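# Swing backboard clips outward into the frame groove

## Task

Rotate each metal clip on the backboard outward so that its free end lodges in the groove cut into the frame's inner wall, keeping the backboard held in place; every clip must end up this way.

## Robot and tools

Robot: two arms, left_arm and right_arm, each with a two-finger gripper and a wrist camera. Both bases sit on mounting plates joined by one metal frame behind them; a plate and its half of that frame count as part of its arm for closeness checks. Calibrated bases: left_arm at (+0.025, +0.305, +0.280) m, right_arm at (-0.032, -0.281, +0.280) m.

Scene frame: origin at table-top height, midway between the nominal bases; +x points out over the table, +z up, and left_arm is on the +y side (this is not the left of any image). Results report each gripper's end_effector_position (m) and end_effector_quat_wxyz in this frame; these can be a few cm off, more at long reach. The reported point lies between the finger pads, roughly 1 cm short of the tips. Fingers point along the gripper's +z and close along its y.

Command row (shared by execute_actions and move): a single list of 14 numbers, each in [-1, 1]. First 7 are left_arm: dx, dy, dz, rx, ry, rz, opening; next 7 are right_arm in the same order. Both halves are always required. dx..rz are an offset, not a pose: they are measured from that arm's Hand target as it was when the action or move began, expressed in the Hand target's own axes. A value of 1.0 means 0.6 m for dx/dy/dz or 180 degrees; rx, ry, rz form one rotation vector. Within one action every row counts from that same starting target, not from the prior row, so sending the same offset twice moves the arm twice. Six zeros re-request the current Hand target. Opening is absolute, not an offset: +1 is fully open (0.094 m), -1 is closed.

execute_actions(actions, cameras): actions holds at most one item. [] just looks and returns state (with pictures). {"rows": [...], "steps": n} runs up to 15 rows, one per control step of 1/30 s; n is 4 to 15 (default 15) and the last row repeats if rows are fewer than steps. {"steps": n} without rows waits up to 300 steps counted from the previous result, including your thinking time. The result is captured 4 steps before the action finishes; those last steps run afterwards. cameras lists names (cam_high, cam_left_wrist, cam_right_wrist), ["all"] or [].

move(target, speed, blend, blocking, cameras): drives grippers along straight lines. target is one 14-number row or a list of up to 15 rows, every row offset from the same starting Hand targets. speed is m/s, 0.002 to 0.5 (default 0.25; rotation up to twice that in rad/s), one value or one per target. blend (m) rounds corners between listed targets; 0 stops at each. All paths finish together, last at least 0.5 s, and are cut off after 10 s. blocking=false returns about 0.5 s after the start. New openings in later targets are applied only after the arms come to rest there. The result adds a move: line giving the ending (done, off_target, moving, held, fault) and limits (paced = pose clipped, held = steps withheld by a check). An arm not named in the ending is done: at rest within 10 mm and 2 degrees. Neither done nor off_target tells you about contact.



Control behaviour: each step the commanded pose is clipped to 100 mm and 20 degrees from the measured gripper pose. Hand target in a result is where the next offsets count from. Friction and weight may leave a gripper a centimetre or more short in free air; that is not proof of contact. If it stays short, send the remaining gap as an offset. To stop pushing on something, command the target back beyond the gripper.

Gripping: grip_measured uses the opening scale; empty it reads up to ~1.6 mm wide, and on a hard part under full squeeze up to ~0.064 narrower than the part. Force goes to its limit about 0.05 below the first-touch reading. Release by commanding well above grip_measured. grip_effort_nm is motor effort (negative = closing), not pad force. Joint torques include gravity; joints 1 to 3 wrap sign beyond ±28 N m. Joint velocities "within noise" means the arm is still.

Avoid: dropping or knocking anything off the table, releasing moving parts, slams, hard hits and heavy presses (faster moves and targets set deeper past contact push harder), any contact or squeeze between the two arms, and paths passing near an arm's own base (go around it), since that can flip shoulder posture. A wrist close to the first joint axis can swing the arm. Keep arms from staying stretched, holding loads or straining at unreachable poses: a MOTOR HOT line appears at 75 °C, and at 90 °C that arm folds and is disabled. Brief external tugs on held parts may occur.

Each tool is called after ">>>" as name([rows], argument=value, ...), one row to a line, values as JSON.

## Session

>>> execute_actions(actions=[], cameras=["all"])

Scene clock: 0.00 s of 6600.00 s.
left_arm: end_effector_position=(+0.1515, -0.0197, +0.2933) grip_measured=+1.000 grip_effort_nm=n/a end_effector_quat_wxyz=(+0.180, +0.628, +0.684, -0.327) | right_arm: end_effector_position=(+0.2788, -0.5966, +0.3966) grip_measured=+1.000 grip_effort_nm=n/a end_effector_quat_wxyz=(+0.170, +0.865, +0.462, -0.099)
Joint positions: left_arm=[-0.91 1.663 0.632 0.002 0.551 0.401 0.094] | right_arm=[-0.614 1.981 1.718 -1.052 0.319 1.453 0.094]
Joint velocities: within noise
Joint torques (N m): no reading
Motor temperatures (°C): left_arm=[27 33 29 32 24 28 26] | right_arm=[23 33 32 30 23 25 25]
Heat: left arm: 33 °C; right arm: 33 °C.
Hand target: left_arm +0.1519, -0.0226, +0.2980; +0.184, +0.628, +0.679, -0.332 | right_arm +0.2765, -0.5971, +0.3981; +0.170, +0.864, +0.462, -0.105
camera_calibration:
cam_left_wrist: T_world_to_cam=[[-0.97366, 0.00357014, 0.227975, 0.0815795], [-0.0667594, 0.951592, -0.300025, 0.159475], [-0.218011, -0.307342, -0.926289, 0.382225], [0, 0, 0, 1]] pos_world=[0.173406, -0.0345723, 0.3833]
cam_right_wrist: T_world_to_cam=[[-0.835207, 0.510457, -0.204605, 0.619567], [0.498544, 0.859845, 0.110096, 0.367302], [0.232128, -0.0100522, -0.972633, 0.400534], [0, 0, 0, 1]] pos_world=[0.241375, -0.628058, 0.475901]

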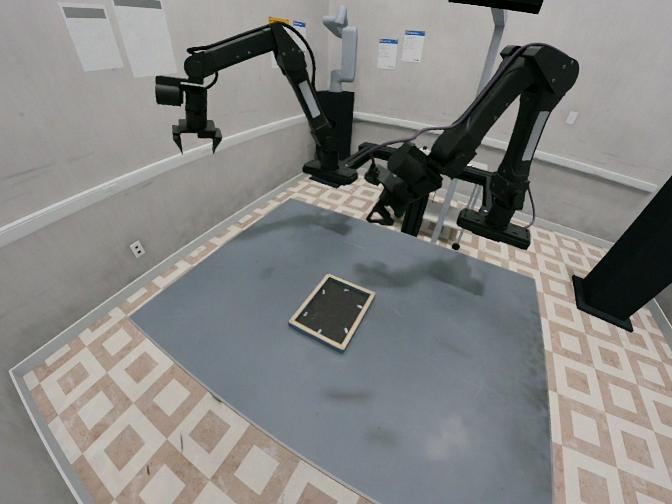

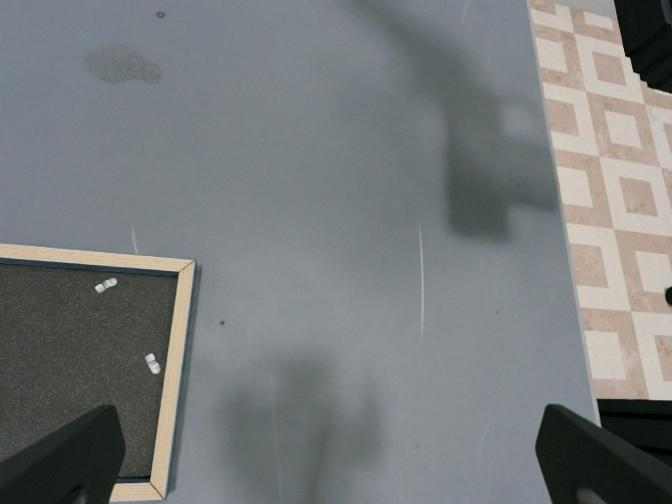

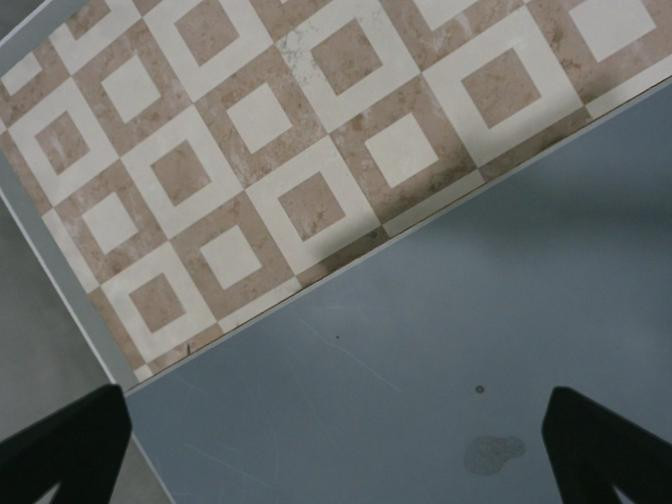

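>>> move(target=[0.0153, 0.3258, 0.1143, -0.0605, 0.2406, 0.0436, 0.064, 0,0,0,0,0,0,1], cameras=["cam_left_wrist"], speed=0.3)

Scene clock: 2.87 s of 6600.00 s.
left_arm: end_effector_position=(+0.3274, -0.0643, +0.2029) grip_measured=+0.067 grip_effort_nm=-0.120 end_effector_quat_wxyz=(+0.004, +0.728, +0.686, -0.002) | right_arm: end_effector_position=(+0.2788, -0.5966, +0.3966) grip_measured=+1.000 grip_effort_nm=-0.037 end_effector_quat_wxyz=(+0.170, +0.865, +0.462, -0.099)
Joint positions: left_arm=[-0.867 2.562 1.947 -0.949 -0.011 0.743 0.05] | right_arm=[-0.614 1.981 1.718 -1.052 0.319 1.453 0.094]
Joint velocities: within noise
Joint torques (N m): left_arm=[-0.03 -11.89 7.19 0.12 -0.06 0.03] | right_arm=[0.06 -10.61 6.94 0.4 0.3 -0.03]
Motor temperatures (°C): left_arm=[27 34 29 33 24 28 26] | right_arm=[23 35 33 30 23 25 25]
Heat: left arm: 34 °C; right arm: 35 °C.
Hand target: left_arm +0.3300, -0.0646, +0.2004; +0.001, +0.730, +0.683, +0.001 | right_arm +0.2765, -0.5971, +0.3981; +0.170, +0.864, +0.462, -0.105
Off the commanded pose: left_arm 0.004 m, 1 deg | right_arm 0.003 m, 1 deg.
Kept back: nothing.
move: done
camera_calibration:
cam_left_wrist: T_world_to_cam=[[-0.998378, 0.0568346, 0.00323816, 0.330725], [0.0532952, 0.913184, 0.404047, 0.00193304], [0.0200068, 0.403564, -0.914733, 0.288593], [0, 0, 0, 1]] pos_world=[0.324311, -0.137028, 0.262133]
Images, in order (width x height): cam_left_wrist 672x504.

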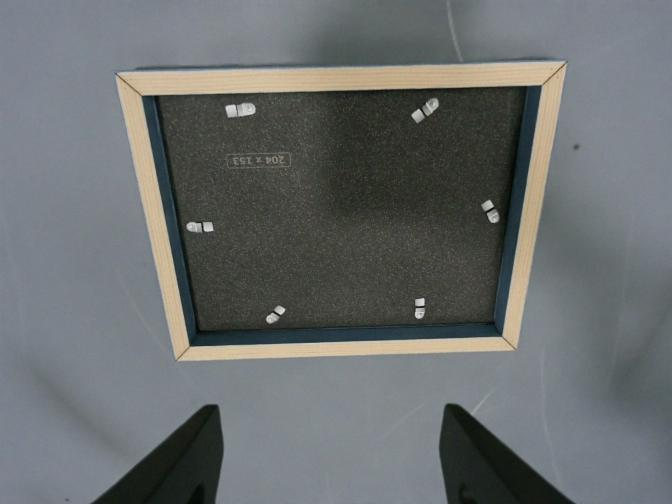

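>>> zoom_image(camera="cam_left_wrist", region=[170, 60, 310, 165])

>>> zoom_image(camera="cam_left_wrist", region=[370, 60, 510, 165])

>>> zoom_image(camera="cam_left_wrist", region=[150, 170, 290, 275])

>>> zoom_image(camera="cam_left_wrist", region=[430, 160, 570, 265])

>>> zoom_image(camera="cam_left_wrist", region=[220, 270, 360, 375])

>>> zoom_image(camera="cam_left_wrist", region=[350, 270, 490, 375])

Scaled by 3.600 from the camera's 672x504 image, which has a finer 960x720 frame.

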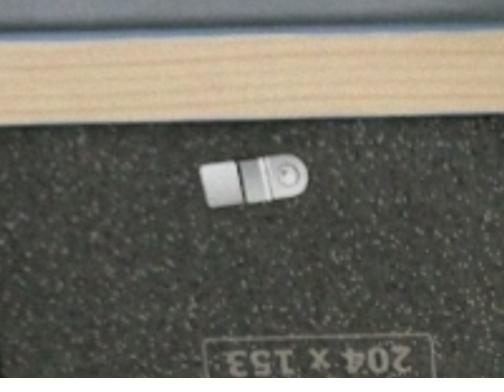

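Scaled by 3.600 from the camera's 672x504 image, which has a finer 960x720 frame.

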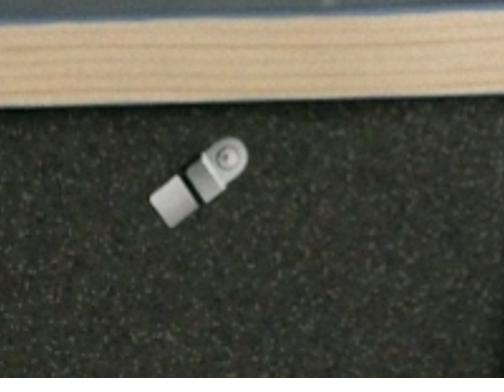

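Scaled by 3.600 from the camera's 672x504 image, which has a finer 960x720 frame.

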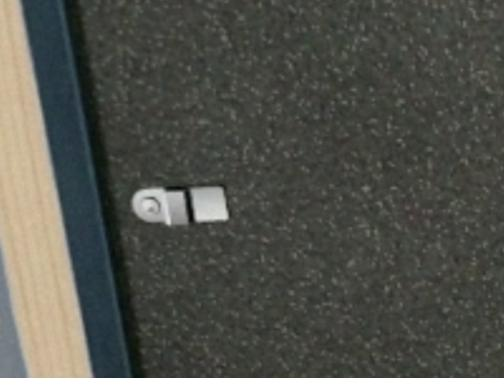

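Scaled by 3.600 from the camera's 672x504 image, which has a finer 960x720 frame.

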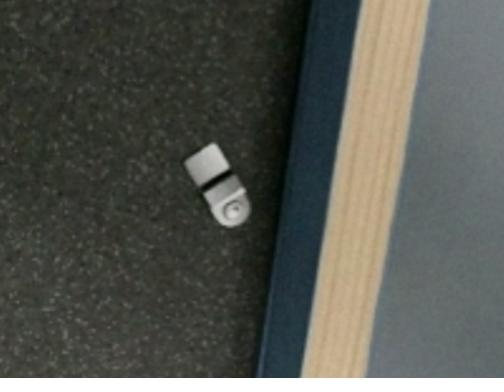

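Scaled by 3.600 from the camera's 672x504 image, which has a finer 960x720 frame.

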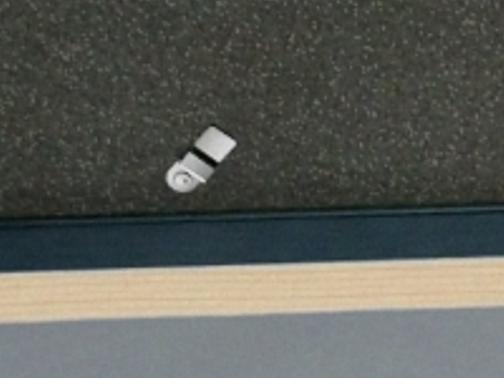

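Scaled by 3.600 from the camera's 672x504 image, which has a finer 960x720 frame.

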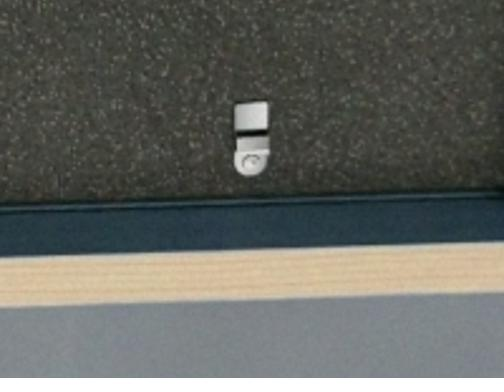

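>>> move([
  [0.1149, -0.1160, 0.10, 0, 0, -0.0128, -0.277, 0,0,0,0,0,0,1],
  [0.1149, -0.1160, 0.2423, 0, 0, -0.0128, -0.277, 0,0,0,0,0,0,1],
], cameras=["cam_left_wrist"], speed=[0.3,0.2])

>>> zoom_image(camera="cam_left_wrist", region=[200, 250, 450, 480])

Scene clock: 8.50 s of 6600.00 s.
left_arm: end_effector_position=(+0.2603, +0.0150, +0.0554) grip_measured=-0.274 grip_effort_nm=-0.120 end_effector_quat_wxyz=(-0.010, +0.718, +0.696, +0.000) | right_arm: end_effector_position=(+0.2788, -0.5966, +0.3966) grip_measured=+1.000 grip_effort_nm=-0.037 end_effector_quat_wxyz=(+0.170, +0.865, +0.462, -0.099)
Joint positions: left_arm=[-0.867 2.654 1.364 -0.303 -0.011 0.715 0.034] | right_arm=[-0.614 1.981 1.718 -1.052 0.319 1.453 0.094]
Joint velocities: within noise
Joint torques (N m): left_arm=[-0.32 -11.03 3.89 0.28 -0.04 -0.11] | right_arm=[0.06 -10.48 6.94 0.42 0.31 -0.06]
Motor temperatures (°C): left_arm=[27 36 30 32 24 28 26] | right_arm=[23 37 33 30 23 25 25]
Heat: left arm: 36 °C; right arm: 37 °C.
Hand target: left_arm +0.2654, +0.0087, +0.0550; +0.001, +0.716, +0.698, +0.000 | right_arm +0.2765, -0.5971, +0.3981; +0.170, +0.864, +0.462, -0.105
Off the commanded pose: left_arm 0.008 m, 1 deg | right_arm 0.003 m, 1 deg.
Kept back: nothing.
move: done
camera_calibration:
cam_left_wrist: T_world_to_cam=[[-0.999343, 0.0287411, 0.022096, 0.259386], [0.0354065, 0.904717, 0.424539, -0.00374589], [-0.00778894, 0.425042, -0.90514, 0.129363], [0, 0, 0, 1]] pos_world=[0.260356, -0.0590508, 0.112951]
Images, in order (width x height): cam_left_wrist 672x504.

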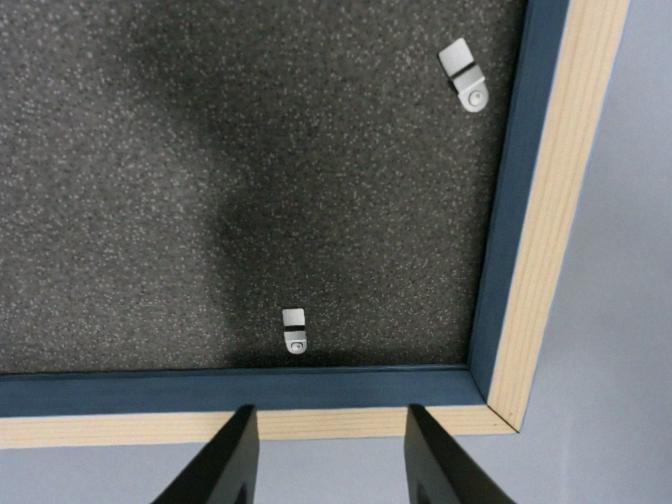

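Scaled by 2.016 from the camera's 672x504 image, which has a finer 960x720 frame.

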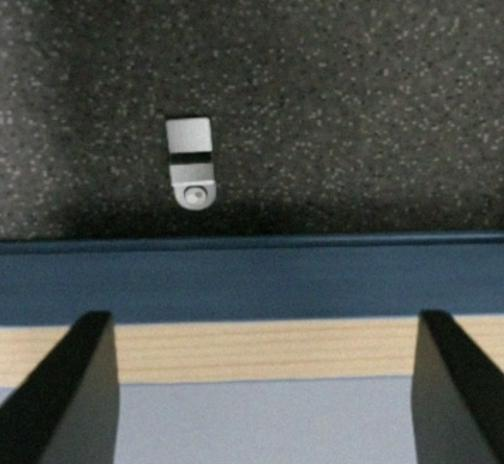

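>>> move(target=[-0.0172, 0, 0.030, 0, 0, 0, -0.277, 0,0,0,0,0,0,1], cameras=["cam_left_wrist"], speed=0.1)

>>> zoom_image(camera="cam_left_wrist", region=[200, 250, 450, 480])

Scene clock: 9.80 s of 6600.00 s.
left_arm: end_effector_position=(+0.2623, +0.0040, +0.0403) grip_measured=-0.274 grip_effort_nm=-0.120 end_effector_quat_wxyz=(-0.006, +0.718, +0.696, +0.000) | right_arm: end_effector_position=(+0.2788, -0.5966, +0.3966) grip_measured=+1.000 grip_effort_nm=-0.037 end_effector_quat_wxyz=(+0.170, +0.865, +0.462, -0.099)
Joint positions: left_arm=[-0.881 2.719 1.431 -0.297 -0.012 0.7 0.034] | right_arm=[-0.614 1.981 1.718 -1.052 0.319 1.453 0.094]
Joint velocities: within noise
Joint torques (N m): left_arm=[-0.58 -10.48 4.3 0.26 -0.04 -0.12] | right_arm=[0.06 -10.63 7.04 0.43 0.27 -0.06]
Motor temperatures (°C): left_arm=[27 36 30 32 24 28 26] | right_arm=[23 37 33 30 23 25 25]
Heat: left arm: 36 °C; right arm: 37 °C.
Hand target: left_arm +0.2651, -0.0015, +0.0369; +0.000, +0.716, +0.698, +0.001 | right_arm +0.2765, -0.5971, +0.3981; +0.170, +0.864, +0.462, -0.105
Off the commanded pose: left_arm 0.007 m, 1 deg | right_arm 0.003 m, 1 deg.
Kept back: nothing.
move: done
camera_calibration:
cam_left_wrist: T_world_to_cam=[[-0.999482, 0.0276097, 0.0165593, 0.262292], [0.0320108, 0.90715, 0.419588, 0.013637], [-0.00343703, 0.4199, -0.907564, 0.119336], [0, 0, 0, 1]] pos_world=[0.26213, -0.0697219, 0.0982397]
Images, in order (width x height): cam_left_wrist 672x504.

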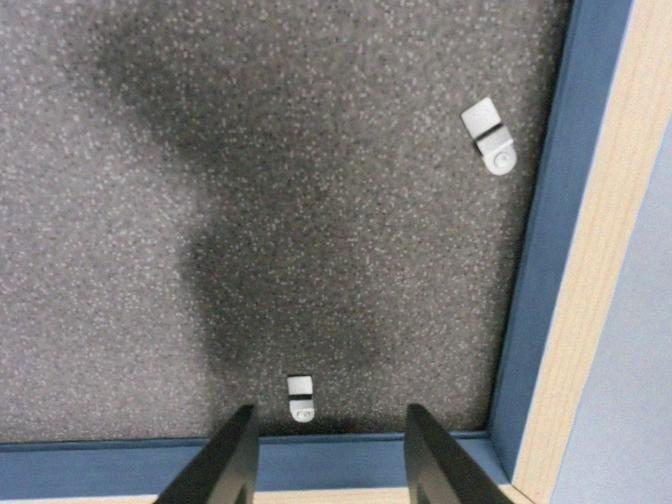

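Scaled by 2.016 from the camera's 672x504 image, which has a finer 960x720 frame.

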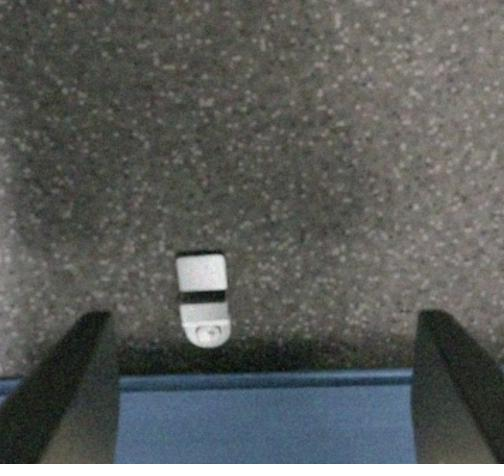

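>>> move(target=[0, -0.0025, 0.0255, 0, 0, 0, -0.277, 0,0,0,0,0,0,1], cameras=["cam_left_wrist"], speed=0.1)

>>> zoom_image(camera="cam_left_wrist", region=[200, 274, 450, 504])

Scene clock: 10.87 s of 6600.00 s.
left_arm: end_effector_position=(+0.2610, +0.0053, +0.0252) grip_measured=-0.274 grip_effort_nm=-0.120 end_effector_quat_wxyz=(-0.009, +0.717, +0.697, +0.000) | right_arm: end_effector_position=(+0.2788, -0.5966, +0.3966) grip_measured=+1.000 grip_effort_nm=-0.042 end_effector_quat_wxyz=(+0.170, +0.865, +0.462, -0.099)
Joint positions: left_arm=[-0.881 2.768 1.453 -0.275 -0.012 0.697 0.034] | right_arm=[-0.614 1.981 1.718 -1.052 0.319 1.453 0.094]
Joint velocities: within noise
Joint torques (N m): left_arm=[-0.76 -10.5 4.18 0.29 -0.04 -0.12] | right_arm=[0.01 -10.35 7.04 0.41 0.28 0]
Motor temperatures (°C): left_arm=[27 36 30 32 24 28 26] | right_arm=[23 38 33 30 23 25 25]
Heat: left arm: 36 °C; right arm: 38 °C.
Hand target: left_arm +0.2637, -0.0015, +0.0217; +0.001, +0.716, +0.698, +0.001 | right_arm +0.2765, -0.5971, +0.3981; +0.170, +0.864, +0.462, -0.105
Off the commanded pose: left_arm 0.008 m, 1 deg | right_arm 0.003 m, 1 deg.
Kept back: nothing.
move: done
camera_calibration:
cam_left_wrist: T_world_to_cam=[[-0.999499, 0.0249382, 0.0194657, 0.261161], [0.0308319, 0.905708, 0.422778, 0.0190503], [-0.00708693, 0.423167, -0.906024, 0.106018], [0, 0, 0, 1]] pos_world=[0.261194, -0.0686304, 0.0829175]
Images, in order (width x height): cam_left_wrist 672x504.

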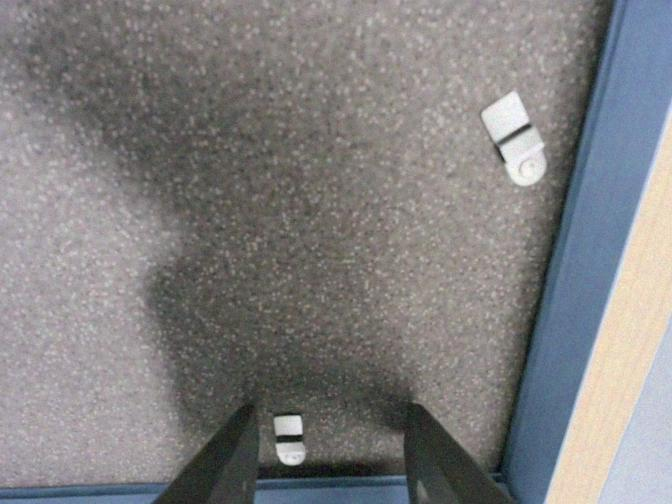

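Scaled by 2.016 from the camera's 672x504 image, which has a finer 960x720 frame.

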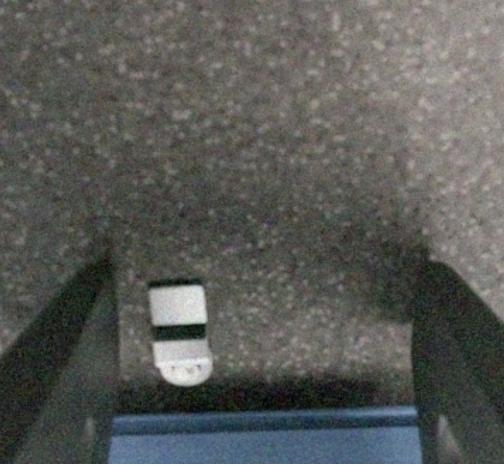

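>>> move([
  [-0.0075, 0.0, -0.03, 0, 0, 0, -0.277, 0,0,0,0,0,0,1],
  [-0.0075, 0.0, 0.002, 0, 0, 0, -0.277, 0,0,0,0,0,0,1],
], cameras=["cam_left_wrist"], speed=0.1)

>>> zoom_image(camera="cam_left_wrist", region=[200, 274, 450, 504])

Scene clock: 12.00 s of 6600.00 s.
left_arm: end_effector_position=(+0.2631, -0.0037, +0.0253) grip_measured=-0.274 grip_effort_nm=-0.125 end_effector_quat_wxyz=(-0.001, +0.718, +0.696, -0.001) | right_arm: end_effector_position=(+0.2788, -0.5966, +0.3966) grip_measured=+1.000 grip_effort_nm=-0.032 end_effector_quat_wxyz=(+0.170, +0.865, +0.462, -0.099)
Joint positions: left_arm=[-0.891 2.776 1.48 -0.279 -0.012 0.69 0.034] | right_arm=[-0.614 1.981 1.718 -1.052 0.319 1.453 0.094]
Joint velocities: within noise
Joint torques (N m): left_arm=[-0.53 -10.5 3.92 0.27 -0.03 -0.11] | right_arm=[0.08 -10.59 6.93 0.44 0.32 0]
Motor temperatures (°C): left_arm=[27 37 30 32 24 27 26] | right_arm=[23 38 33 30 23 25 25]
Heat: left arm: 37 °C; right arm: 38 °C.
Hand target: left_arm +0.2634, -0.0060, +0.0204; +0.000, +0.716, +0.698, +0.001 | right_arm +0.2765, -0.5971, +0.3981; +0.170, +0.864, +0.462, -0.105
Off the commanded pose: left_arm 0.005 m, 0 deg | right_arm 0.003 m, 1 deg.
Kept back: nothing.
move: done
camera_calibration:
cam_left_wrist: T_world_to_cam=[[-0.999569, 0.0275785, 0.0100801, 0.263723], [0.0292802, 0.910418, 0.412651, 0.02787], [0.00220319, 0.412768, -0.910833, 0.107566], [0, 0, 0, 1]] pos_world=[0.262557, -0.0770462, 0.0838156]
Images, in order (width x height): cam_left_wrist 672x504.

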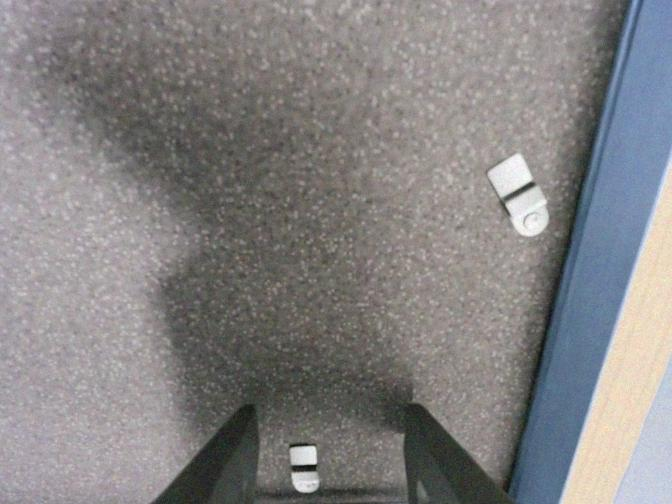

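Scaled by 2.016 from the camera's 672x504 image, which has a finer 960x720 frame.

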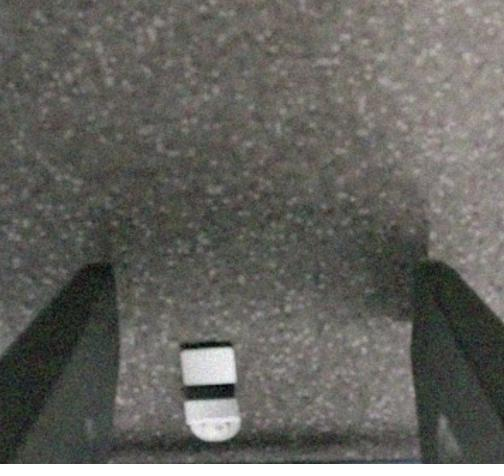

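>>> move([
  [0.006, -0.005, -0.03, 0, 0, 0, -0.277, 0,0,0,0,0,0,1],
  [0.006, -0.005, 0.002, 0, 0, 0, -0.277, 0,0,0,0,0,0,1],
], cameras=["cam_left_wrist"], speed=0.1)

>>> zoom_image(camera="cam_left_wrist", region=[200, 274, 450, 504])

Scene clock: 13.00 s of 6600.00 s.
left_arm: end_effector_position=(+0.2576, +0.0034, +0.0237) grip_measured=-0.274 grip_effort_nm=-0.120 end_effector_quat_wxyz=(-0.008, +0.718, +0.696, +0.000) | right_arm: end_effector_position=(+0.2788, -0.5966, +0.3966) grip_measured=+1.000 grip_effort_nm=-0.032 end_effector_quat_wxyz=(+0.170, +0.865, +0.462, -0.099)
Joint positions: left_arm=[-0.891 2.771 1.451 -0.268 -0.012 0.689 0.034] | right_arm=[-0.614 1.981 1.718 -1.052 0.319 1.453 0.094]
Joint velocities: within noise
Joint torques (N m): left_arm=[-0.53 -10.24 4.26 0.31 -0.05 -0.12] | right_arm=[0.02 -10.61 6.91 0.42 0.28 -0.05]
Motor temperatures (°C): left_arm=[27 37 30 32 24 27 26] | right_arm=[23 38 33 30 23 25 25]
Heat: left arm: 37 °C; right arm: 38 °C.
Hand target: left_arm +0.2606, -0.0024, +0.0192; +0.001, +0.716, +0.698, +0.001 | right_arm +0.2765, -0.5971, +0.3981; +0.170, +0.864, +0.462, -0.105
Off the commanded pose: left_arm 0.008 m, 1 deg | right_arm 0.003 m, 1 deg.
Kept back: nothing.
move: done
camera_calibration:
cam_left_wrist: T_world_to_cam=[[-0.999472, 0.0268467, 0.0182943, 0.257774], [0.0320594, 0.906157, 0.421724, 0.0212766], [-0.00525562, 0.422088, -0.90654, 0.104978], [0, 0, 0, 1]] pos_world=[0.257508, -0.0705101, 0.0814778]
Images, in order (width x height): cam_left_wrist 672x504.

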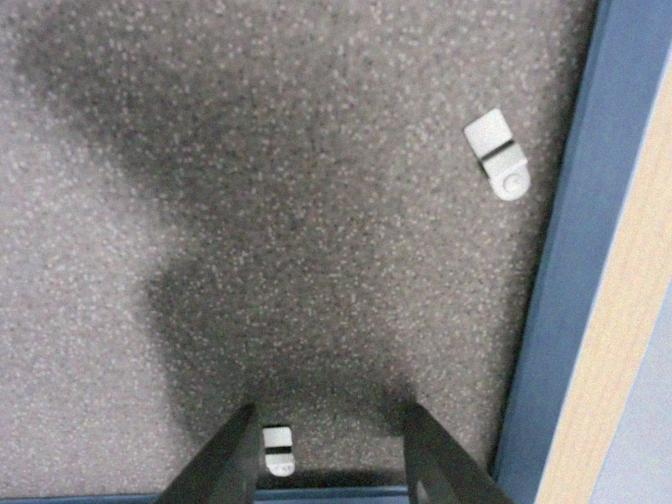

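Scaled by 2.016 from the camera's 672x504 image, which has a finer 960x720 frame.

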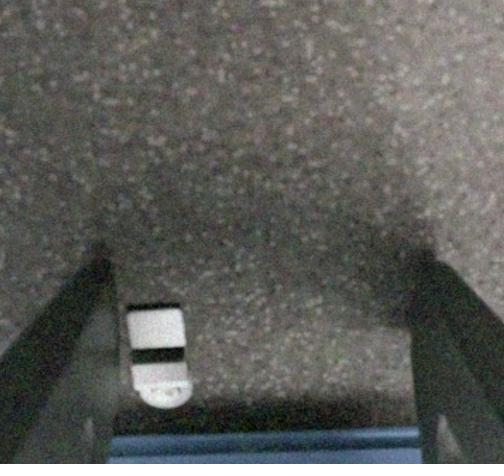

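>>> move([
  [0,0,0,0,0,0,-0.36,0,0,0,0,0,0,1],
  [0,0,0,0,0,0,-0.43,0,0,0,0,0,0,1],
], cameras=["cam_left_wrist"])

>>> zoom_image(camera="cam_left_wrist", region=[200, 274, 450, 504])

Scene clock: 15.23 s of 6600.00 s.
left_arm: end_effector_position=(+0.2600, +0.0014, +0.0242) grip_measured=-0.427 grip_effort_nm=-0.120 end_effector_quat_wxyz=(-0.003, +0.718, +0.696, +0.001) | right_arm: end_effector_position=(+0.2788, -0.5966, +0.3966) grip_measured=+1.000 grip_effort_nm=-0.027 end_effector_quat_wxyz=(+0.170, +0.865, +0.462, -0.099)
Joint positions: left_arm=[-0.891 2.771 1.455 -0.263 -0.016 0.689 0.027] | right_arm=[-0.614 1.981 1.718 -1.052 0.319 1.453 0.094]
Joint velocities: within noise
Joint torques (N m): left_arm=[-0.54 -10.25 3.92 0.29 -0.01 -0.11] | right_arm=[0.08 -10.44 6.83 0.47 0.27 -0.02]
Motor temperatures (°C): left_arm=[27 37 30 32 24 27 26] | right_arm=[23 39 33 30 23 25 25]
Heat: left arm: 37 °C; right arm: 39 °C.
Hand target: left_arm +0.2605, -0.0023, +0.0192; +0.000, +0.716, +0.698, +0.001 | right_arm +0.2765, -0.5971, +0.3981; +0.170, +0.864, +0.462, -0.105
Off the commanded pose: left_arm 0.006 m, 0 deg | right_arm 0.003 m, 1 deg.
Kept back: nothing.
move: done
camera_calibration:
cam_left_wrist: T_world_to_cam=[[-0.999592, 0.0268337, 0.00978567, 0.260505], [0.0284676, 0.90809, 0.417806, 0.0238715], [0.00232503, 0.417914, -0.908484, 0.104366], [0, 0, 0, 1]] pos_world=[0.259476, -0.0722837, 0.0822917]
Images, in order (width x height): cam_left_wrist 672x504.

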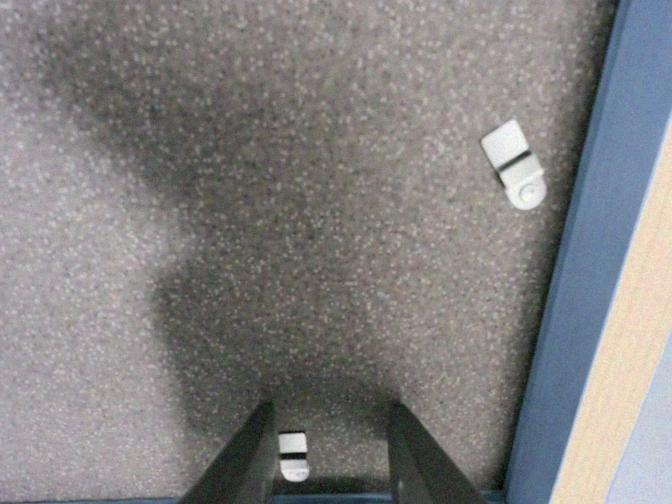

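Scaled by 2.016 from the camera's 672x504 image, which has a finer 960x720 frame.

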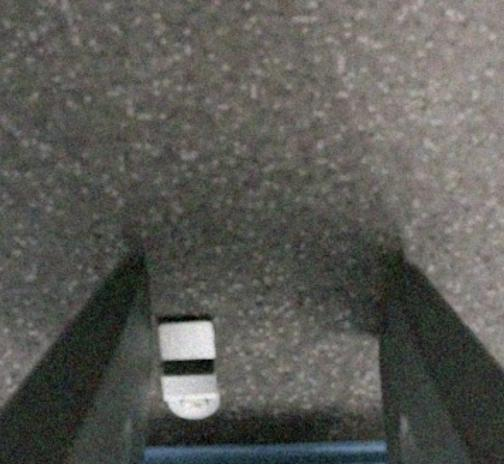

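>>> move([
  [0,0,0,0,0,0,-0.55,0,0,0,0,0,0,1],
  [0,0,0,0,0,0,-0.65,0,0,0,0,0,0,1],
], cameras=["cam_left_wrist"])

>>> zoom_image(camera="cam_left_wrist", region=[200, 274, 450, 504])

Scene clock: 17.37 s of 6600.00 s.
left_arm: end_effector_position=(+0.2601, +0.0013, +0.0242) grip_measured=-0.647 grip_effort_nm=-0.120 end_effector_quat_wxyz=(-0.003, +0.718, +0.696, +0.001) | right_arm: end_effector_position=(+0.2788, -0.5966, +0.3966) grip_measured=+1.000 grip_effort_nm=-0.042 end_effector_quat_wxyz=(+0.170, +0.865, +0.462, -0.099)
Joint positions: left_arm=[-0.891 2.771 1.455 -0.263 -0.016 0.689 0.017] | right_arm=[-0.614 1.981 1.718 -1.052 0.319 1.453 0.094]
Joint velocities: within noise
Joint torques (N m): left_arm=[-0.51 -10.24 3.92 0.29 0 -0.11] | right_arm=[0.01 -10.45 7.01 0.41 0.26 -0.01]
Motor temperatures (°C): left_arm=[27 37 30 32 24 27 26] | right_arm=[23 39 33 30 23 25 25]
Heat: left arm: 37 °C; right arm: 39 °C.
Hand target: left_arm +0.2605, -0.0023, +0.0192; +0.000, +0.716, +0.698, +0.001 | right_arm +0.2765, -0.5971, +0.3981; +0.170, +0.864, +0.462, -0.105
Off the commanded pose: left_arm 0.006 m, 0 deg | right_arm 0.003 m, 1 deg.
Kept back: nothing.
move: done
camera_calibration:
cam_left_wrist: T_world_to_cam=[[-0.999594, 0.0268315, 0.00954404, 0.260571], [0.0283653, 0.908216, 0.417539, 0.0239711], [0.00253512, 0.41764, -0.908609, 0.104345], [0, 0, 0, 1]] pos_world=[0.259521, -0.0723411, 0.0823131]
Images, in order (width x height): cam_left_wrist 672x504.

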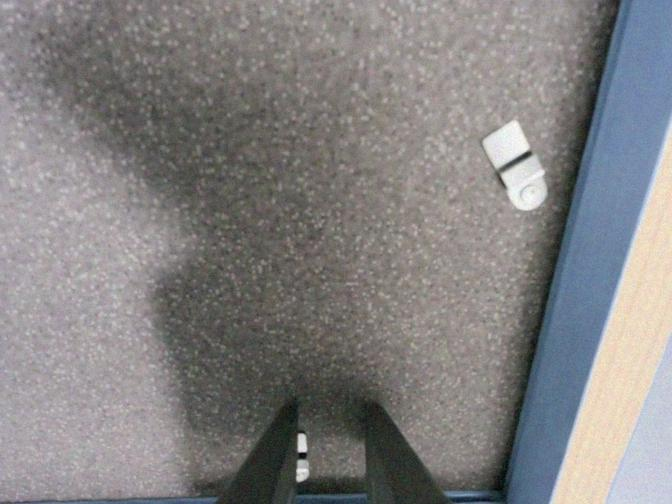

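Scaled by 2.016 from the camera's 672x504 image, which has a finer 960x720 frame.

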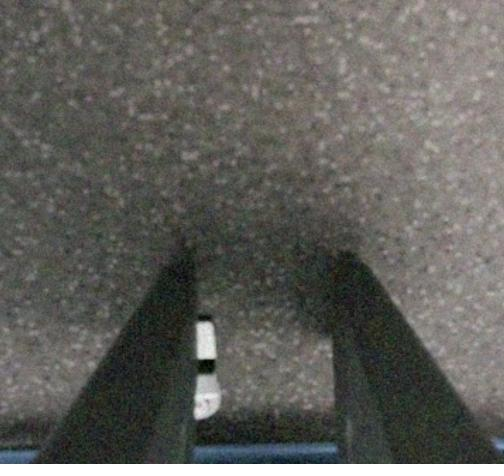

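>>> move([
  [0,0,0,0,0,0,-0.38,0,0,0,0,0,0,1],
  [0,0,0.007,0,0,0,-0.38,0,0,0,0,0,0,1],
], cameras=["cam_left_wrist"], speed=0.06)

>>> zoom_image(camera="cam_left_wrist", region=[200, 274, 450, 504])

Scene clock: 19.00 s of 6600.00 s.
left_arm: end_effector_position=(+0.2612, -0.0002, +0.0233) grip_measured=-0.383 grip_effort_nm=0.164 end_effector_quat_wxyz=(-0.001, +0.718, +0.696, +0.001) | right_arm: end_effector_position=(+0.2788, -0.5966, +0.3966) grip_measured=+1.000 grip_effort_nm=-0.032 end_effector_quat_wxyz=(+0.170, +0.865, +0.462, -0.099)
Joint positions: left_arm=[-0.891 2.776 1.462 -0.262 -0.016 0.689 0.029] | right_arm=[-0.614 1.981 1.718 -1.052 0.319 1.453 0.094]
Joint velocities: within noise
Joint torques (N m): left_arm=[-0.51 -9.47 4.01 0.33 0 -0.11] | right_arm=[-0.03 -10.45 7.02 0.45 0.29 -0.03]
Motor temperatures (°C): left_arm=[27 37 30 32 24 27 26] | right_arm=[23 40 33 30 23 25 25]
Heat: left arm: 37 °C; right arm: 40 °C.
Hand target: left_arm +0.2606, -0.0024, +0.0150; +0.001, +0.716, +0.698, +0.001 | right_arm +0.2765, -0.5971, +0.3981; +0.170, +0.864, +0.462, -0.105
Off the commanded pose: left_arm 0.009 m, 0 deg | right_arm 0.003 m, 1 deg.
Kept back: nothing.
move: done
camera_calibration:
cam_left_wrist: T_world_to_cam=[[-0.999613, 0.0268078, 0.00736946, 0.261765], [0.0274475, 0.909347, 0.415131, 0.0258905], [0.00442734, 0.415173, -0.909732, 0.103693], [0, 0, 0, 1]] pos_world=[0.260494, -0.0736115, 0.0816561]
Images, in order (width x height): cam_left_wrist 672x504.

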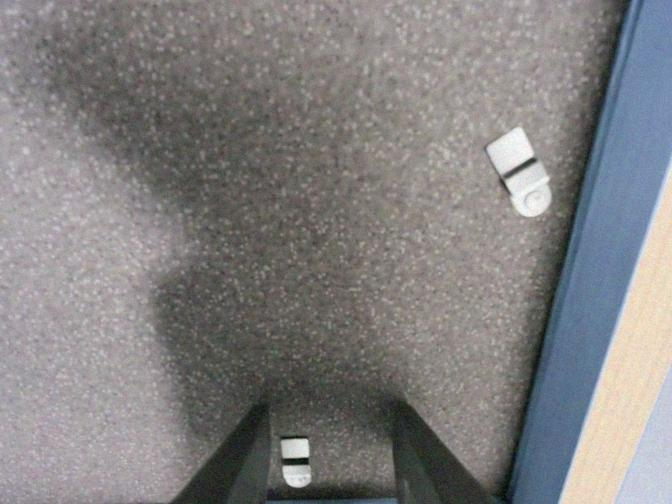

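Scaled by 2.016 from the camera's 672x504 image, which has a finer 960x720 frame.

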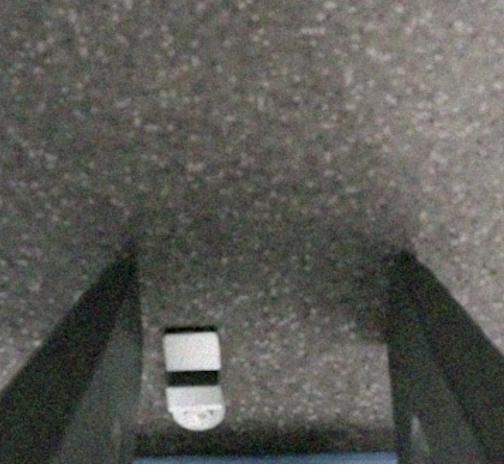

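>>> move(target=[0,0,0.007,0,0,0,-0.38,0,0,0,0,0,0,1], cameras=["cam_left_wrist"], speed=0.06)

>>> zoom_image(camera="cam_left_wrist", region=[200, 274, 450, 504])

Scene clock: 19.93 s of 6600.00 s.
left_arm: end_effector_position=(+0.2619, -0.0008, +0.0231) grip_measured=-0.383 grip_effort_nm=0.168 end_effector_quat_wxyz=(-0.002, +0.717, +0.697, +0.002) | right_arm: end_effector_position=(+0.2788, -0.5966, +0.3966) grip_measured=+1.000 grip_effort_nm=-0.037 end_effector_quat_wxyz=(+0.170, +0.865, +0.462, -0.099)
Joint positions: left_arm=[-0.891 2.779 1.469 -0.267 -0.017 0.688 0.029] | right_arm=[-0.614 1.981 1.718 -1.052 0.319 1.453 0.094]
Joint velocities: within noise
Joint torques (N m): left_arm=[-0.51 -8.65 4.04 0.43 0.01 -0.11] | right_arm=[0.02 -10.65 7.02 0.42 0.26 -0.03]
Motor temperatures (°C): left_arm=[27 37 30 32 24 27 26] | right_arm=[23 40 33 30 23 25 25]
Heat: left arm: 37 °C; right arm: 40 °C.
Hand target: left_arm +0.2606, -0.0023, +0.0108; +0.000, +0.716, +0.698, +0.001 | right_arm +0.2765, -0.5971, +0.3981; +0.170, +0.864, +0.462, -0.105
Off the commanded pose: left_arm 0.012 m, 0 deg | right_arm 0.003 m, 1 deg.
Kept back: nothing.
move: off_target (left_arm)
camera_calibration:
cam_left_wrist: T_world_to_cam=[[-0.999635, 0.0260528, 0.00720496, 0.262521], [0.0266854, 0.9087, 0.416596, 0.0266947], [0.00430633, 0.416636, -0.909063, 0.103742], [0, 0, 0, 1]] pos_world=[0.261266, -0.0743197, 0.0812961]
Images, in order (width x height): cam_left_wrist 672x504.

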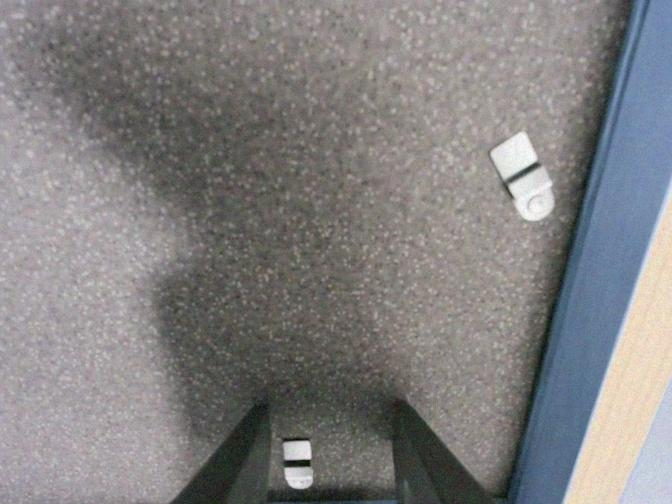

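Scaled by 2.016 from the camera's 672x504 image, which has a finer 960x720 frame.

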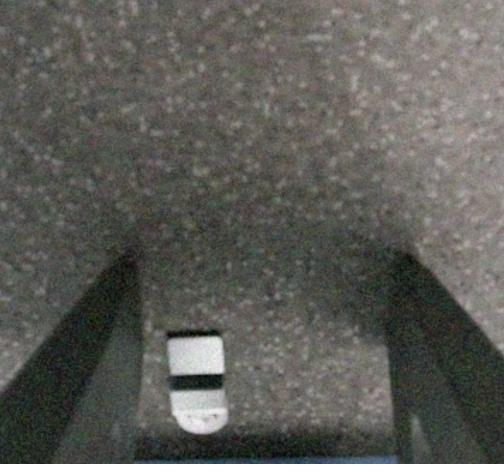

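>>> move([
  [0,0,-0.005,0,0,0,-0.38,0,0,0,0,0,0,1],
  [0,0,-0.005,0,0,0,-0.5,0,0,0,0,0,0,1],
], cameras=["cam_left_wrist"], speed=0.06)

>>> zoom_image(camera="cam_left_wrist", region=[200, 274, 450, 504])

Scene clock: 21.43 s of 6600.00 s.
left_arm: end_effector_position=(+0.2635, -0.0014, +0.0232) grip_measured=-0.497 grip_effort_nm=-0.120 end_effector_quat_wxyz=(+0.001, +0.717, +0.697, +0.004) | right_arm: end_effector_position=(+0.2788, -0.5966, +0.3966) grip_measured=+1.000 grip_effort_nm=-0.037 end_effector_quat_wxyz=(+0.170, +0.865, +0.462, -0.099)
Joint positions: left_arm=[-0.891 2.779 1.47 -0.263 -0.022 0.688 0.024] | right_arm=[-0.614 1.981 1.718 -1.052 0.319 1.453 0.094]
Joint velocities: within noise
Joint torques (N m): left_arm=[-0.5 -9.46 3.56 0.36 0.07 -0.11] | right_arm=[-0.02 -10.48 7.06 0.46 0.32 -0.04]
Motor temperatures (°C): left_arm=[27 37 30 32 24 27 26] | right_arm=[23 40 33 30 23 25 25]
Heat: left arm: 37 °C; right arm: 40 °C.
Hand target: left_arm +0.2606, -0.0024, +0.0138; +0.001, +0.716, +0.698, +0.000 | right_arm +0.2765, -0.5971, +0.3981; +0.170, +0.864, +0.462, -0.105
Off the commanded pose: left_arm 0.010 m, 0 deg | right_arm 0.003 m, 1 deg.
Kept back: nothing.
move: done
camera_calibration:
cam_left_wrist: T_world_to_cam=[[-0.999662, 0.0259952, -0.0000682954, 0.264375], [0.0236084, 0.908972, 0.416189, 0.0279481], [0.010881, 0.416047, -0.909278, 0.102382], [0, 0, 0, 1]] pos_world=[0.262512, -0.0748721, 0.08148]
Images, in order (width x height): cam_left_wrist 672x504.

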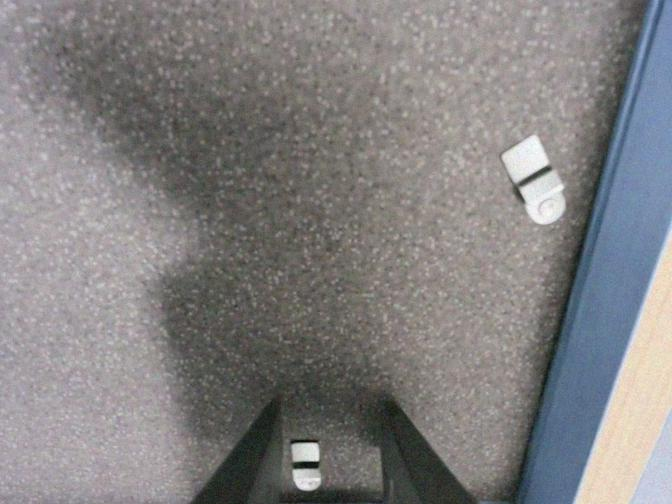

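Scaled by 2.016 from the camera's 672x504 image, which has a finer 960x720 frame.

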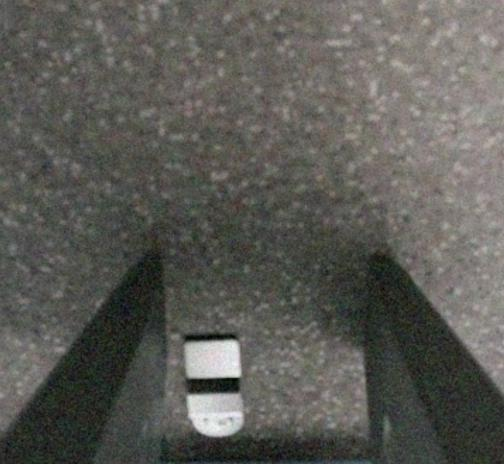

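>>> move(target=[0,0,0,0,0,0,-0.6,0,0,0,0,0,0,1], cameras=["cam_left_wrist"])

>>> zoom_image(camera="cam_left_wrist", region=[200, 274, 450, 504])

Scene clock: 22.37 s of 6600.00 s.
left_arm: end_effector_position=(+0.2642, -0.0019, +0.0232) grip_measured=-0.597 grip_effort_nm=-0.125 end_effector_quat_wxyz=(+0.003, +0.717, +0.697, +0.004) | right_arm: end_effector_position=(+0.2788, -0.5966, +0.3966) grip_measured=+1.000 grip_effort_nm=-0.032 end_effector_quat_wxyz=(+0.170, +0.865, +0.462, -0.099)
Joint positions: left_arm=[-0.891 2.779 1.47 -0.26 -0.023 0.688 0.019] | right_arm=[-0.614 1.981 1.718 -1.052 0.319 1.453 0.094]
Joint velocities: within noise
Joint torques (N m): left_arm=[-0.5 -9.47 3.59 0.33 0.08 -0.11] | right_arm=[-0.06 -10.51 6.91 0.44 0.27 -0.02]
Motor temperatures (°C): left_arm=[27 37 30 32 24 27 26] | right_arm=[23 40 33 30 23 25 25]
Heat: left arm: 37 °C; right arm: 40 °C.
Hand target: left_arm +0.2605, -0.0024, +0.0138; +0.000, +0.716, +0.698, +0.001 | right_arm +0.2765, -0.5971, +0.3981; +0.170, +0.864, +0.462, -0.105
Off the commanded pose: left_arm 0.010 m, 1 deg | right_arm 0.003 m, 1 deg.
Kept back: nothing.
move: done
camera_calibration:
cam_left_wrist: T_world_to_cam=[[-0.999659, 0.0259431, -0.00283143, 0.265084], [0.0224406, 0.909905, 0.414208, 0.0288258], [0.0133222, 0.414004, -0.910178, 0.101996], [0, 0, 0, 1]] pos_world=[0.262988, -0.0753324, 0.0816449]
Images, in order (width x height): cam_left_wrist 672x504.

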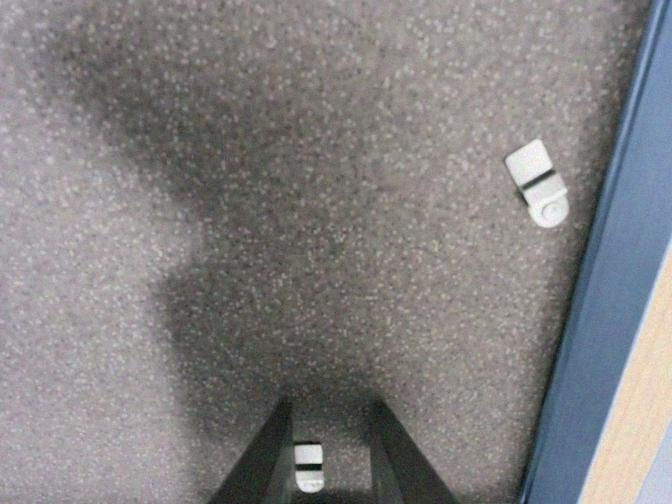

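Scaled by 2.016 from the camera's 672x504 image, which has a finer 960x720 frame.

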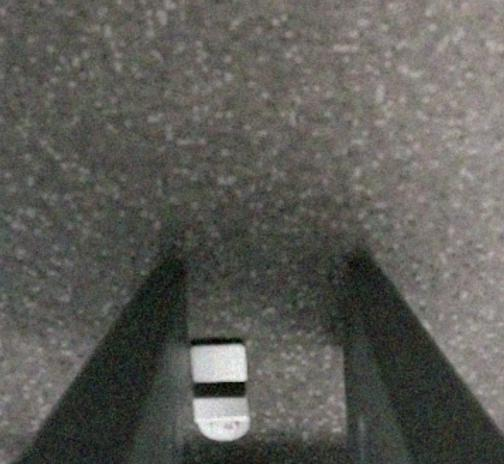

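>>> move([
  [0.0095,0,0,0,0,0,-0.6,0,0,0,0,0,0,1],
  [0.0095,-0.02,0,0,0,0,-0.6,0,0,0,0,0,0,1],
], cameras=["cam_left_wrist"], speed=0.08)

>>> zoom_image(camera="cam_left_wrist", region=[200, 274, 450, 504])

Scene clock: 25.33 s of 6600.00 s.
left_arm: end_effector_position=(+0.2633, -0.0012, +0.0225) grip_measured=-0.598 grip_effort_nm=-0.110 end_effector_quat_wxyz=(+0.012, +0.715, +0.699, +0.008) | right_arm: end_effector_position=(+0.2788, -0.5966, +0.3966) grip_measured=+1.000 grip_effort_nm=-0.032 end_effector_quat_wxyz=(+0.170, +0.865, +0.462, -0.099)
Joint positions: left_arm=[-0.896 2.771 1.44 -0.219 -0.032 0.678 0.019] | right_arm=[-0.614 1.981 1.718 -1.052 0.319 1.453 0.094]
Joint velocities: within noise
Joint torques (N m): left_arm=[-1.28 -10.48 1.1 0.37 0.17 -0.13] | right_arm=[-0.05 -10.41 7.01 0.41 0.29 -0.01]
Motor temperatures (°C): left_arm=[27 38 30 32 24 27 26] | right_arm=[23 41 33 30 23 25 25]
Heat: left arm: 38 °C; right arm: 41 °C.
Hand target: left_arm +0.2487, +0.0036, +0.0138; +0.001, +0.716, +0.698, +0.000 | right_arm +0.2765, -0.5971, +0.3981; +0.170, +0.864, +0.462, -0.105
Off the commanded pose: left_arm 0.018 m, 2 deg | right_arm 0.003 m, 1 deg.
Kept back: nothing.
move: off_target (left_arm)
camera_calibration:
cam_left_wrist: T_world_to_cam=[[-0.999573, 0.0201239, -0.0211889, 0.264567], [0.00979254, 0.913841, 0.405953, 0.0319538], [0.0275327, 0.405572, -0.913648, 0.097372], [0, 0, 0, 1]] pos_world=[0.26146, -0.0740162, 0.0815978]
Images, in order (width x height): cam_left_wrist 672x504.

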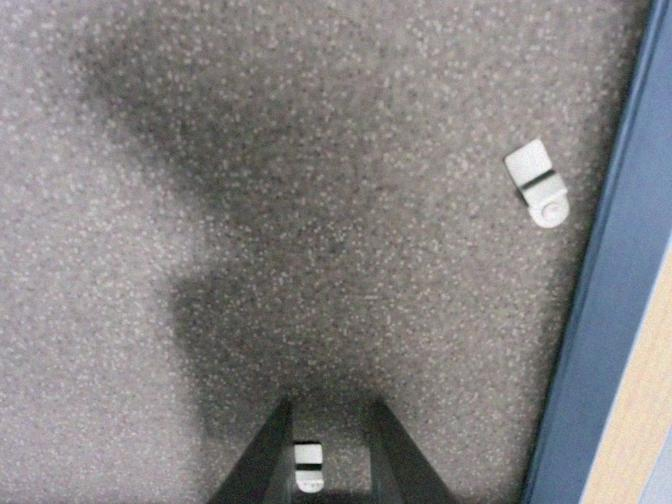

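Scaled by 2.016 from the camera's 672x504 image, which has a finer 960x720 frame.

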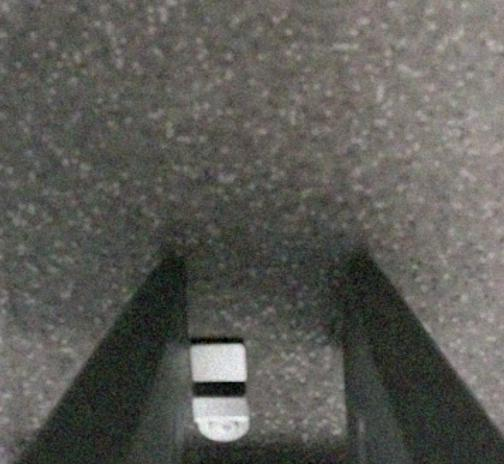

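>>> move([
  [-0.0088,0.0198,0,0,0,0,-0.6,0,0,0,0,0,0,1],
  [-0.0088,0.0198,-0.0115,0,0,0,-0.6,0,0,0,0,0,0,1],
], cameras=["cam_left_wrist"], speed=0.08)

>>> zoom_image(camera="cam_left_wrist", region=[200, 274, 450, 504])

Scene clock: 26.27 s of 6600.00 s.
left_arm: end_effector_position=(+0.2642, -0.0024, +0.0233) grip_measured=-0.598 grip_effort_nm=-0.110 end_effector_quat_wxyz=(+0.008, +0.715, +0.699, +0.008) | right_arm: end_effector_position=(+0.2788, -0.5966, +0.3966) grip_measured=+1.000 grip_effort_nm=-0.042 end_effector_quat_wxyz=(+0.170, +0.865, +0.462, -0.099)
Joint positions: left_arm=[-0.896 2.775 1.459 -0.243 -0.032 0.677 0.019] | right_arm=[-0.614 1.981 1.718 -1.052 0.319 1.453 0.094]
Joint velocities: within noise
Joint torques (N m): left_arm=[-0.13 -11.12 3.29 0.13 0.17 0] | right_arm=[0.03 -10.61 6.93 0.45 0.32 -0.02]
Motor temperatures (°C): left_arm=[27 38 29 32 24 27 26] | right_arm=[23 41 33 30 23 25 25]
Heat: left arm: 38 °C; right arm: 41 °C.
Hand target: left_arm +0.2605, -0.0019, +0.0207; +0.000, +0.716, +0.698, +0.001 | right_arm +0.2765, -0.5971, +0.3981; +0.170, +0.864, +0.462, -0.105
Off the commanded pose: left_arm 0.005 m, 1 deg | right_arm 0.003 m, 1 deg.
Kept back: nothing.
move: done
camera_calibration:
cam_left_wrist: T_world_to_cam=[[-0.999692, 0.0192273, -0.0157087, 0.265428], [0.0110443, 0.911017, 0.412221, 0.0322209], [0.0222368, 0.41192, -0.910948, 0.0998959], [0, 0, 0, 1]] pos_world=[0.262769, -0.0756065, 0.0818874]
Images, in order (width x height): cam_left_wrist 672x504.

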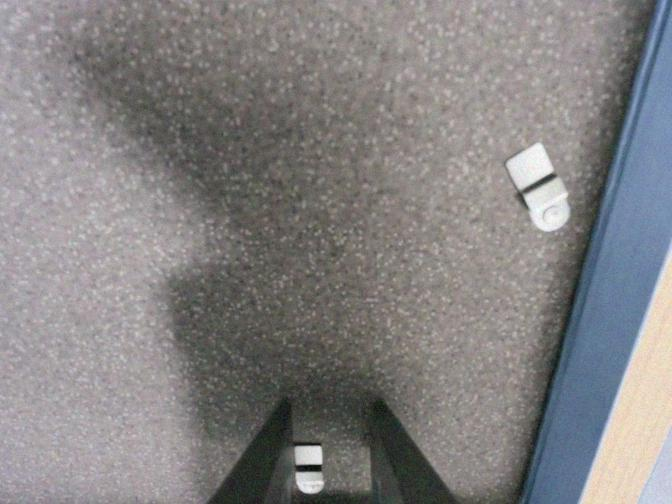

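Scaled by 2.016 from the camera's 672x504 image, which has a finer 960x720 frame.

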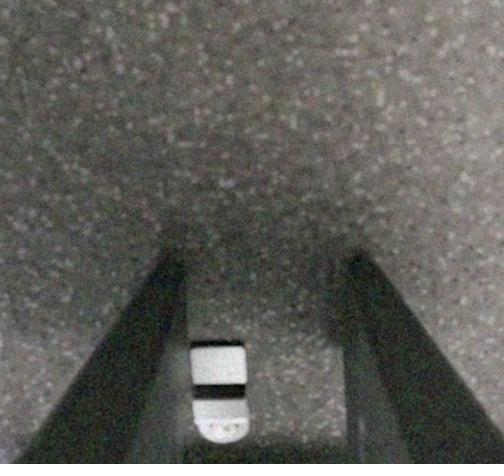

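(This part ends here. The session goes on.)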